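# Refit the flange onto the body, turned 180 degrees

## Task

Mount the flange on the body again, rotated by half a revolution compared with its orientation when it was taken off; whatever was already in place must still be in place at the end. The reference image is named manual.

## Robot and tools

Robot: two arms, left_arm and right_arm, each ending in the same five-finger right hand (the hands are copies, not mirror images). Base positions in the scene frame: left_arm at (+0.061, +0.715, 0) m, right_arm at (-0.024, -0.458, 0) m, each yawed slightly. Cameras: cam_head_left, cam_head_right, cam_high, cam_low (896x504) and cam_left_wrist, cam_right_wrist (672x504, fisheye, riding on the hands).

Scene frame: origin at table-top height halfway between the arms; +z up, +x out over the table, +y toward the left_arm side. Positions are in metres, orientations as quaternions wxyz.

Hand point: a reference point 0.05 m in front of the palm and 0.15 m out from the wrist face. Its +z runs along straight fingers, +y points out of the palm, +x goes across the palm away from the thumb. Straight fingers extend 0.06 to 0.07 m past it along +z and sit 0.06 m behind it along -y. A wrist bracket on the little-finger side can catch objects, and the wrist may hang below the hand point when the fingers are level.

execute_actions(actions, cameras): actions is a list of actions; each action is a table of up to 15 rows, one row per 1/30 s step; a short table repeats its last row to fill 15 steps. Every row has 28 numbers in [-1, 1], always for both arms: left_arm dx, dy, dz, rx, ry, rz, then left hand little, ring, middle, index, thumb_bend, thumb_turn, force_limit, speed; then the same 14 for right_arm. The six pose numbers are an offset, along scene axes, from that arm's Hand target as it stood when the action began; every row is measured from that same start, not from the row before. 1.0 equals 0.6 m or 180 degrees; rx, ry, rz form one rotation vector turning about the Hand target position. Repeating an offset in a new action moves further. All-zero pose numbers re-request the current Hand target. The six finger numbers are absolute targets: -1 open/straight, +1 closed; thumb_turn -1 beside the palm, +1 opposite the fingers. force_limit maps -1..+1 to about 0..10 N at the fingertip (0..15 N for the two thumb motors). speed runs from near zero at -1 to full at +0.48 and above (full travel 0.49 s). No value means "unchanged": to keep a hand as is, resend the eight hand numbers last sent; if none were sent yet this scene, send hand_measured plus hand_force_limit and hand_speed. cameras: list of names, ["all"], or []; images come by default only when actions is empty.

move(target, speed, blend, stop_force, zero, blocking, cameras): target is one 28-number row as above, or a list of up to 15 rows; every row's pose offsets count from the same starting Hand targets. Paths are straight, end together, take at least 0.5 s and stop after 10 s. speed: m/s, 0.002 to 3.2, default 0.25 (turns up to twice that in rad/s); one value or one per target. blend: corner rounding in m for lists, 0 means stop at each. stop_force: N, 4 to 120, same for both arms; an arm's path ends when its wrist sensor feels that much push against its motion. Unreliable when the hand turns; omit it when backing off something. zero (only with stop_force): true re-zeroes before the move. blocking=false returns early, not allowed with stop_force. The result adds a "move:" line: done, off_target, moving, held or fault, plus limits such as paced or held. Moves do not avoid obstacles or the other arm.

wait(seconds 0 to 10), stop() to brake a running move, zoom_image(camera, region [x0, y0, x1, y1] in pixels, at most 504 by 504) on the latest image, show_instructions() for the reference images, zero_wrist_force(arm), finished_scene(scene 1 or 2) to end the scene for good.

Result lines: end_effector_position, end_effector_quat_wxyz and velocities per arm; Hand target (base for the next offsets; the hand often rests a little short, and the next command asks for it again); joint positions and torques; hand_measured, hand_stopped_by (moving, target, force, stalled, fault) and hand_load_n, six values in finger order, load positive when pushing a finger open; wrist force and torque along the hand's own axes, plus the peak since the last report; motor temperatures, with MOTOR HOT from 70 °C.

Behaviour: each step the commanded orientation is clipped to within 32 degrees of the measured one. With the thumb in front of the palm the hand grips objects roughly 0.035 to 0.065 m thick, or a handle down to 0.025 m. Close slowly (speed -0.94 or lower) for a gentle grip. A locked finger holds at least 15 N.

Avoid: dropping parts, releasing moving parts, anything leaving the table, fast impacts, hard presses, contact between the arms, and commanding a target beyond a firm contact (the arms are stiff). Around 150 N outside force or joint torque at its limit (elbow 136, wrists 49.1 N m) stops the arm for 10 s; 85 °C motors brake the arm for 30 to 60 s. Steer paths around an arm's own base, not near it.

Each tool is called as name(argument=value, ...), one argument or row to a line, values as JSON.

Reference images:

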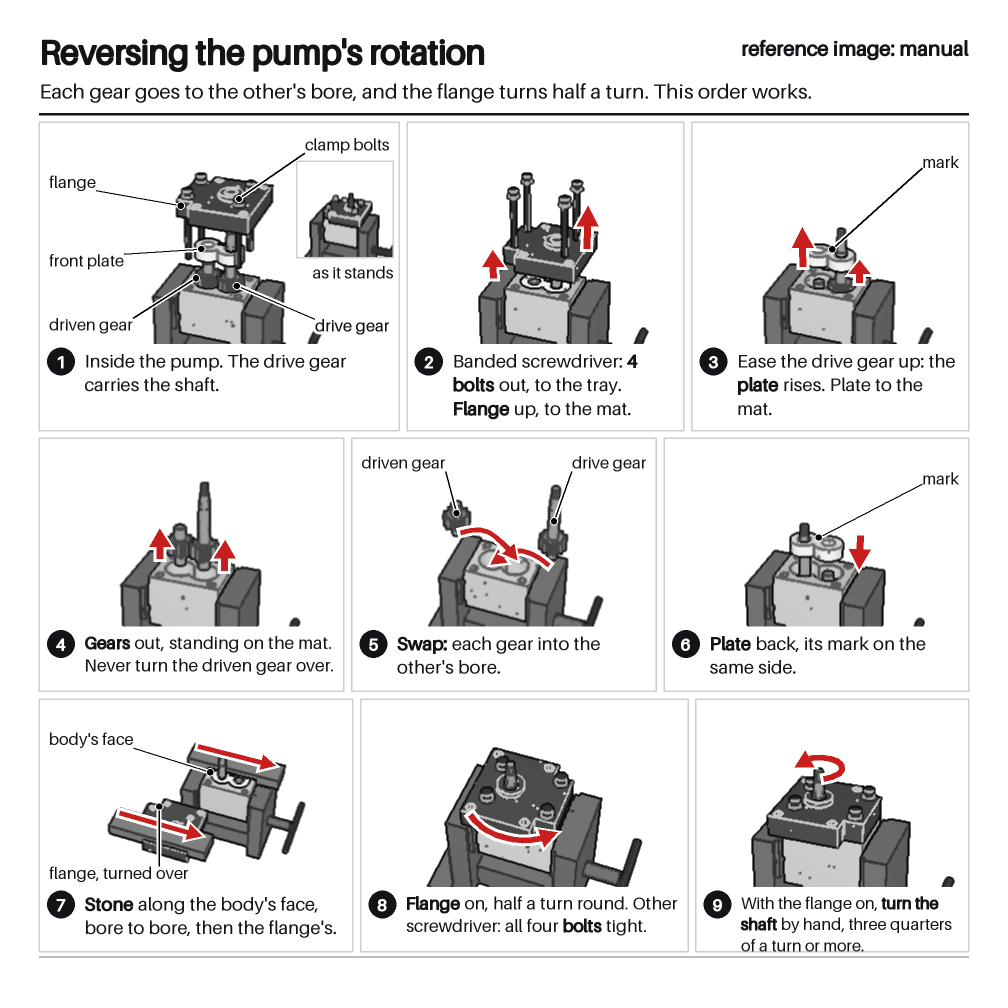

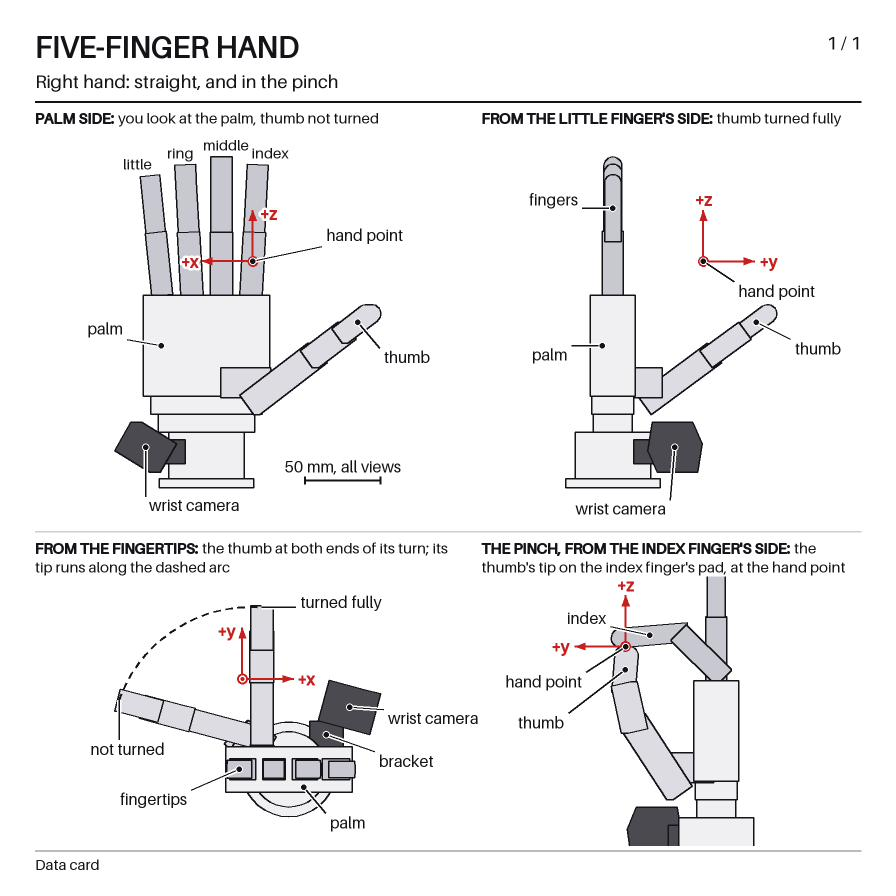

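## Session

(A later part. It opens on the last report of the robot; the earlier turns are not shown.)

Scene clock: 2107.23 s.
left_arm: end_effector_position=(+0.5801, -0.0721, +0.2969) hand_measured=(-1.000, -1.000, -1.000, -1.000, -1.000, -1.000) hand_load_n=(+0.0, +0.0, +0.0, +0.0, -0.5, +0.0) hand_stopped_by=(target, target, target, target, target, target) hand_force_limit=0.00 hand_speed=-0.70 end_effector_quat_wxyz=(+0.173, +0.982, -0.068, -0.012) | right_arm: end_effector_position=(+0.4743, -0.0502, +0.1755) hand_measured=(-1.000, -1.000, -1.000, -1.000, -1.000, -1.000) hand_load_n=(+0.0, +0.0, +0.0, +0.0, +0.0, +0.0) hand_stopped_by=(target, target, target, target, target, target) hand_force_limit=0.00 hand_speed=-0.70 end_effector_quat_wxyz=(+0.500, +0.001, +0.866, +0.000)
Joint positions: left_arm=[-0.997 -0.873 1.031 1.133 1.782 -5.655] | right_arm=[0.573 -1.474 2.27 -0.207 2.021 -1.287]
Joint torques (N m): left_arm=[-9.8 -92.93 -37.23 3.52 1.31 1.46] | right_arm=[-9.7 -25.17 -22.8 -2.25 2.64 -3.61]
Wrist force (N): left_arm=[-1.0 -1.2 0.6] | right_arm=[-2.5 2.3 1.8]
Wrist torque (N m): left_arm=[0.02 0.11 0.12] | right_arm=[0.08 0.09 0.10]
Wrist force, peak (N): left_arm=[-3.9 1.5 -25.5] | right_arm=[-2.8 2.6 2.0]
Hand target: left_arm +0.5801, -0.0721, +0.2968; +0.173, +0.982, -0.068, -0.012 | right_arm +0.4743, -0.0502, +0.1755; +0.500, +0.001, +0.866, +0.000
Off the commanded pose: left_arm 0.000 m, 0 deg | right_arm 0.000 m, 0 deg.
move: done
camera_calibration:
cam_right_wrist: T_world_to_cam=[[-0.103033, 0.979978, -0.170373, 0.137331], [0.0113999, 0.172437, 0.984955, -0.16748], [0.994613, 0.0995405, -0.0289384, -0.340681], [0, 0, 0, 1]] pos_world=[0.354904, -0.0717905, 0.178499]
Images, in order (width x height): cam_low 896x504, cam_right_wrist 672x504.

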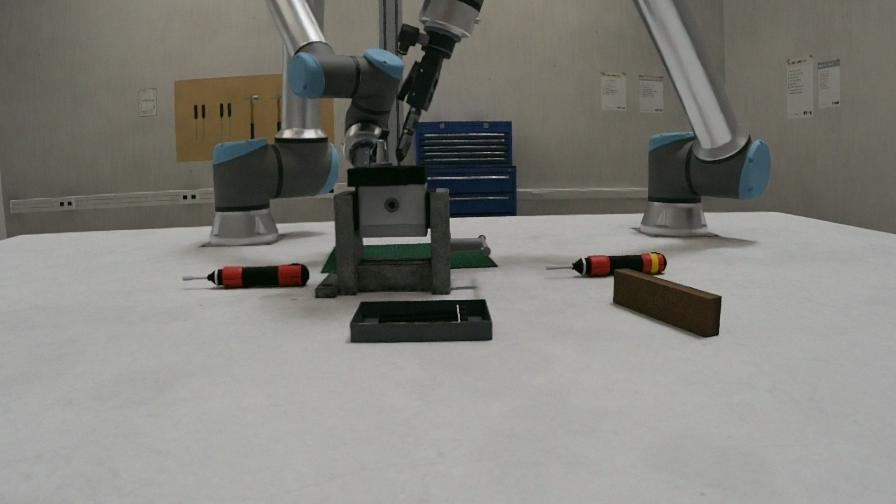

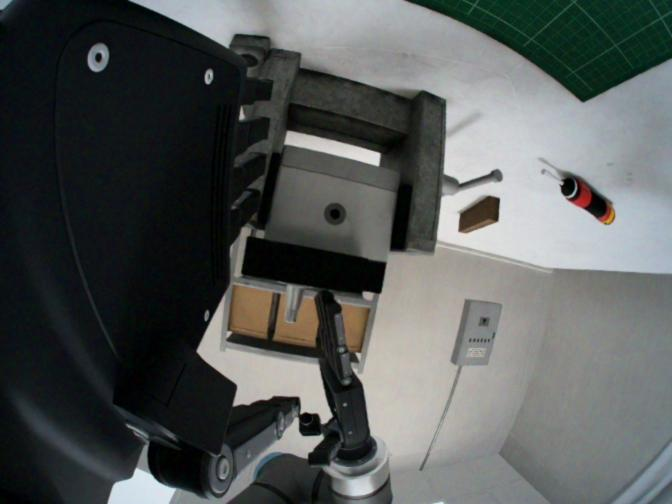

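move(
  target=[-0.01,0.042,0.008,0,0,0,-1,-1,-1,-1,-1,-1,0.0,-0.7,0,0,0,0,0,0,-1,-1,-1,-1,-1,-1,0.0,-0.7],
  speed=0.05,
)

move(
  target=[0,0,-0.035,0,0,0,-1,-1,-1,-1,-1,-1,0.0,-0.7,0,0,0,0,0,0,-1,-1,-1,-1,-1,-1,0.0,-0.7],
  speed=0.012,
  stop_force=15,
  cameras=["cam_low","cam_right_wrist"],
)

zoom_image(
  camera="cam_right_wrist",
  region=[235, 225, 395, 275],
)

zoom_image(
  camera="cam_low",
  region=[335, 155, 435, 205],
)

Scene clock: 2113.53 s.
left_arm: end_effector_position=(+0.5742, -0.0468, +0.3016) hand_measured=(-1.000, -1.000, -1.000, -1.000, -1.000, -1.000) hand_load_n=(+0.5, +0.0, +0.0, +0.0, +0.0, +0.0) hand_stopped_by=(target, target, target, target, target, target) hand_force_limit=0.00 hand_speed=-0.70 end_effector_quat_wxyz=(+0.174, +0.982, -0.068, -0.012) | right_arm: end_effector_position=(+0.4743, -0.0502, +0.1755) hand_measured=(-1.000, -1.000, -1.000, -1.000, -1.000, -1.000) hand_load_n=(+0.0, +0.0, +0.0, +0.0, +0.0, +0.0) hand_stopped_by=(target, target, target, target, target, target) hand_force_limit=0.00 hand_speed=-0.70 end_effector_quat_wxyz=(+0.500, +0.001, +0.866, +0.000)
Joint positions: left_arm=[-0.988 -0.917 1.097 1.112 1.785 -5.646] | right_arm=[0.573 -1.474 2.27 -0.207 2.021 -1.287]
Joint torques (N m): left_arm=[-10.65 -81.26 -45.04 6.05 2.1 -1.4] | right_arm=[-10.53 -27.59 -21.76 -2.03 2.75 -3.58]
Wrist force (N): left_arm=[-0.6 -0.9 0.2] | right_arm=[-2.7 2.5 2.1]
Wrist torque (N m): left_arm=[0.07 0.06 -0.04] | right_arm=[0.09 0.09 0.09]
Wrist force, peak (N): left_arm=[-0.9 -1.9 0.1] | right_arm=[-2.7 2.7 2.1]
Hand target: left_arm +0.5741, -0.0469, +0.3016; +0.173, +0.982, -0.068, -0.012 | right_arm +0.4743, -0.0502, +0.1755; +0.500, +0.001, +0.866, +0.000
Off the commanded pose: left_arm 0.000 m, 0 deg | right_arm 0.000 m, 0 deg.
move: done

Scene clock: 2115.53 s.
left_arm: end_effector_position=(+0.5741, -0.0469, +0.2881) hand_measured=(-1.000, -1.000, -1.000, -1.000, -1.000, -1.000) hand_load_n=(+0.5, +0.0, -1.5, +0.0, +0.0, +0.0) hand_stopped_by=(target, target, target, target, target, target) hand_force_limit=0.00 hand_speed=-0.70 end_effector_quat_wxyz=(+0.173, +0.982, -0.068, -0.012) | right_arm: end_effector_position=(+0.4743, -0.0502, +0.1755) hand_measured=(-1.000, -1.000, -1.000, -1.000, -1.000, -1.000) hand_load_n=(+0.0, +0.0, +0.0, +0.0, +0.0, -0.5) hand_stopped_by=(target, target, target, target, target, target) hand_force_limit=0.00 hand_speed=-0.70 end_effector_quat_wxyz=(+0.500, +0.001, +0.866, +0.000)
Joint positions: left_arm=[-0.988 -0.913 1.114 1.091 1.785 -5.646] | right_arm=[0.573 -1.474 2.27 -0.207 2.021 -1.287]
Joint torques (N m): left_arm=[-13.52 -80.61 -38.38 4.34 -2.97 -1.55] | right_arm=[-8.74 -25.19 -22.05 -2.06 2.68 -2.97]
Wrist force (N): left_arm=[-0.6 0.3 -16.1] | right_arm=[-2.1 2.3 1.6]
Wrist torque (N m): left_arm=[0.97 0.41 -0.02] | right_arm=[0.09 0.03 0.12]
Wrist force, peak (N): left_arm=[-0.7 1.0 -25.8] | right_arm=[-2.8 2.5 1.9]
Hand target: left_arm +0.5741, -0.0469, +0.2881; +0.173, +0.982, -0.068, -0.012 (not the last commanded pose) | right_arm +0.4743, -0.0502, +0.1755; +0.500, +0.001, +0.866, +0.000
Off the commanded pose: left_arm 0.007 m, 0 deg | right_arm 0.000 m, 0 deg.
move: contact (left_arm)
camera_calibration:
cam_right_wrist: T_world_to_cam=[[-0.103033, 0.979978, -0.170373, 0.137331], [0.0113999, 0.172437, 0.984955, -0.16748], [0.994613, 0.0995405, -0.0289384, -0.340681], [0, 0, 0, 1]] pos_world=[0.354904, -0.0717905, 0.178499]
Images, in order (width x height): cam_low 896x504, cam_right_wrist 672x504.

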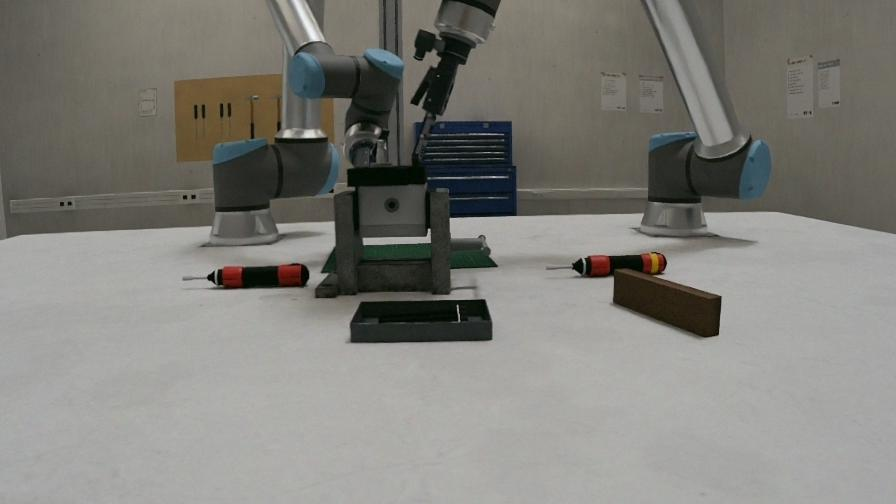

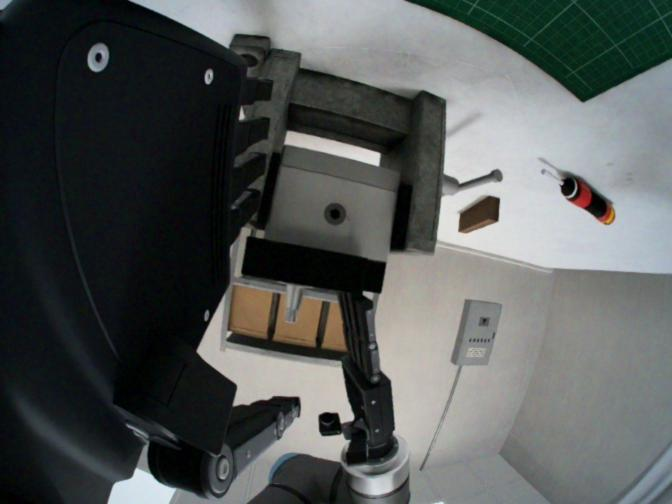

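Scaled by 3.150 from the camera's 672x504 image, which has a finer 960x720 frame.

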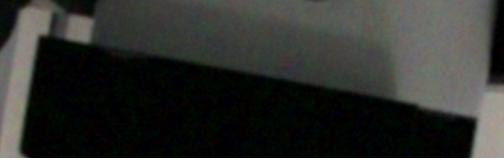

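Scaled by 5.040.

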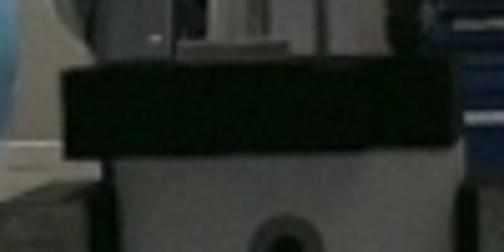

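move(
  target=[
    [0,0,0.1,0,0,0,-1,-1,-1,-1,-1,-1,0.0,-0.7,0,0,0.1,0,0,0,-1,-1,-1,-1,-1,-1,0.0,-0.7],
    [0.05,0.4,0.2,0,0,0,-1,-1,-1,-1,-1,-1,0.0,-0.7,-0.1,-0.1,0.3,0,0,0,-1,-1,-1,-1,-1,-1,0.0,-0.7],
  ],
  speed=0.2,
  blend=[0.03,0],
  cameras=["all"],
)

zoom_image(
  camera="cam_low",
  region=[335, 125, 455, 205],
)

Scene clock: 2122.57 s.
left_arm: end_effector_position=(+0.6041, +0.1930, +0.4081) hand_measured=(-1.000, -1.000, -1.000, -1.000, -1.000, -1.000) hand_load_n=(+0.0, +0.0, +0.0, +0.0, -0.5, +0.0) hand_stopped_by=(target, target, target, target, target, target) hand_force_limit=0.00 hand_speed=-0.70 end_effector_quat_wxyz=(+0.173, +0.982, -0.068, -0.012) | right_arm: end_effector_position=(+0.4144, -0.1102, +0.3556) hand_measured=(-1.000, -1.000, -1.000, -1.000, -1.000, -1.000) hand_load_n=(+0.0, +0.0, +0.0, +0.0, +0.0, +0.0) hand_stopped_by=(target, target, target, target, target, target) hand_force_limit=0.00 hand_speed=-0.70 end_effector_quat_wxyz=(+0.500, +0.000, +0.866, +0.000)
Joint positions: left_arm=[-0.765 -1.178 1.322 1.203 1.841 -5.423] | right_arm=[0.501 -1.851 2.22 0.202 1.962 -1.33]
Joint torques (N m): left_arm=[4.31 -74.59 -42.33 0.86 -3.25 -0.31] | right_arm=[14.11 -17.82 -30.89 -0.4 3.08 4.06]
Wrist force (N): left_arm=[-1.1 -1.2 0.4] | right_arm=[-2.1 2.7 2.4]
Wrist torque (N m): left_arm=[0.02 0.14 0.11] | right_arm=[0.12 -0.01 0.20]
Wrist force, peak (N): left_arm=[-0.9 0.1 -16.4] | right_arm=[-2.9 2.7 2.1]
Hand target: left_arm +0.6041, +0.1931, +0.4081; +0.173, +0.982, -0.068, -0.012 | right_arm +0.4143, -0.1102, +0.3555; +0.500, +0.001, +0.866, +0.000
Off the commanded pose: left_arm 0.000 m, 0 deg | right_arm 0.000 m, 0 deg.
move: done
camera_calibration:
cam_left_wrist: T_world_to_cam=[[0.108328, -0.951701, 0.287282, 0.00272079], [-0.824597, 0.0753862, 0.560675, 0.257558], [-0.555252, -0.297629, -0.776603, 0.825021], [0, 0, 0, 1]] pos_world=[0.670181, 0.228723, 0.495526]
cam_right_wrist: T_world_to_cam=[[-0.103114, 0.979968, -0.170382, 0.220668], [0.0112838, 0.172436, 0.984956, -0.333807], [0.994606, 0.0996398, -0.0288382, -0.26994], [0, 0, 0, 1]] pos_world=[0.295005, -0.131791, 0.358598]

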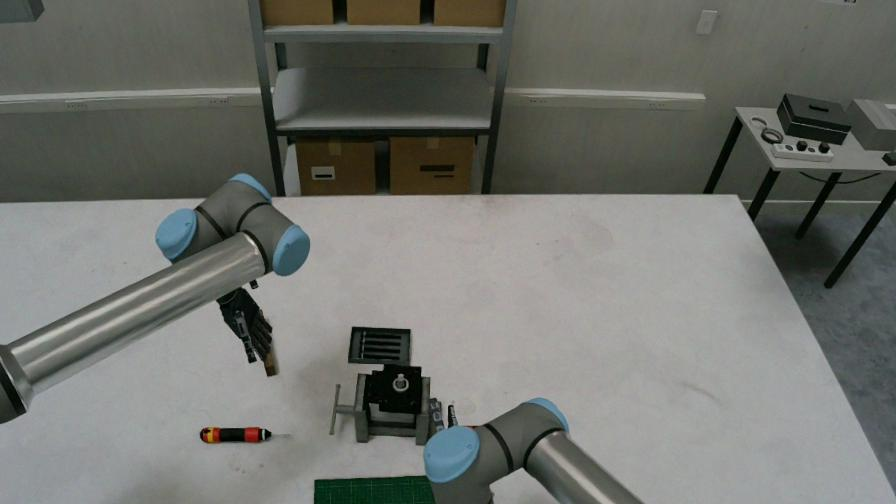

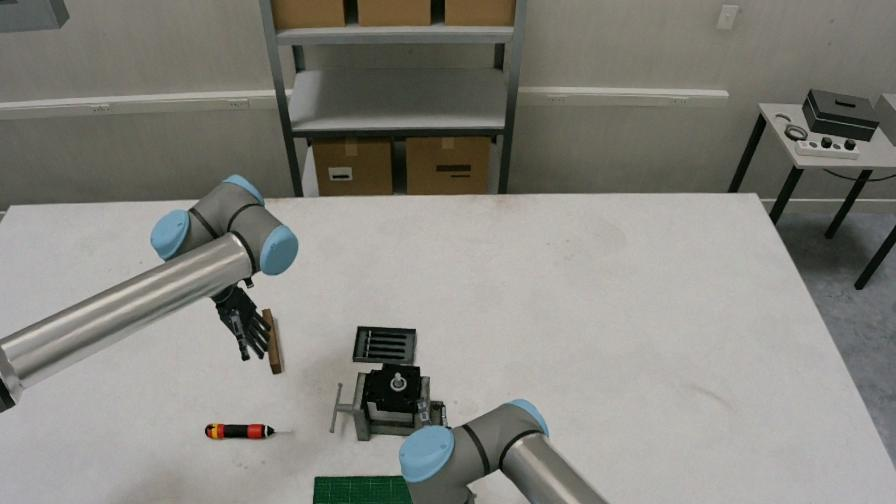

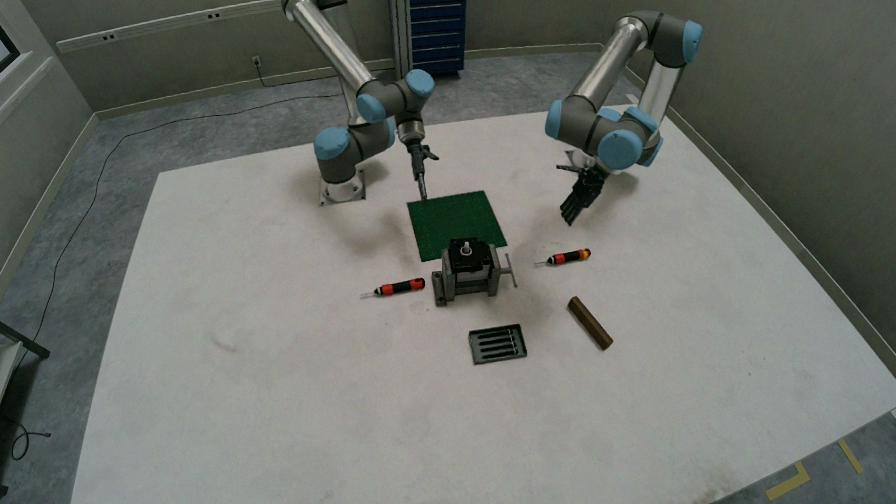

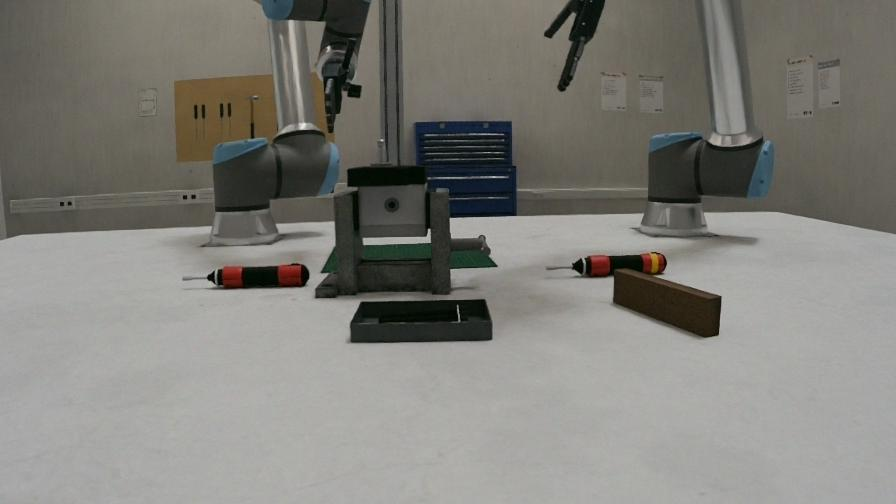

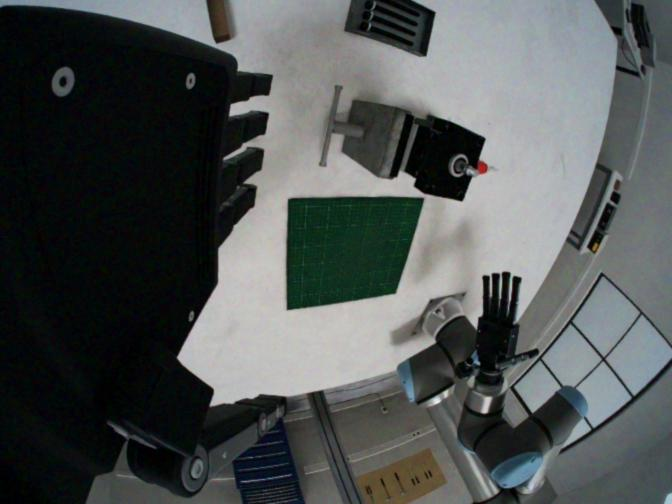

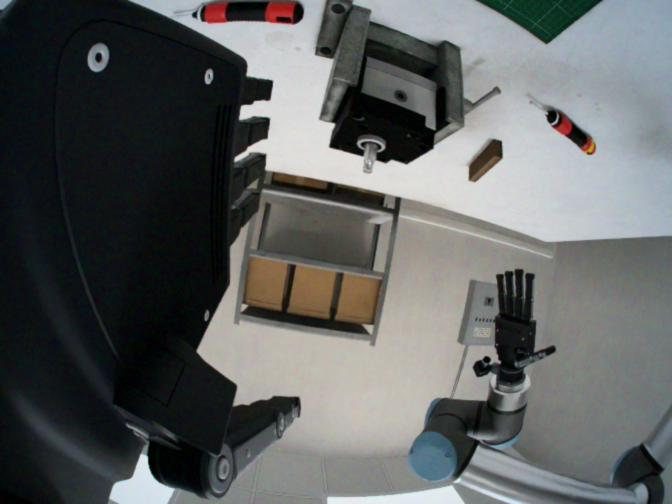

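Scaled by 4.200.

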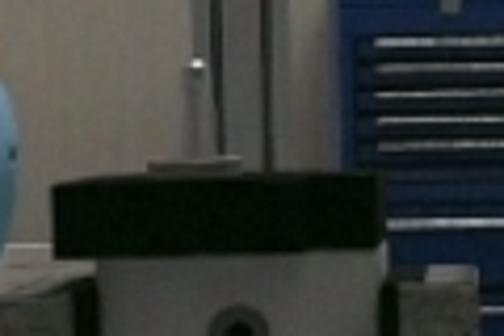

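finished_scene(
  scene=1,
)

The scene is finished: the task was done.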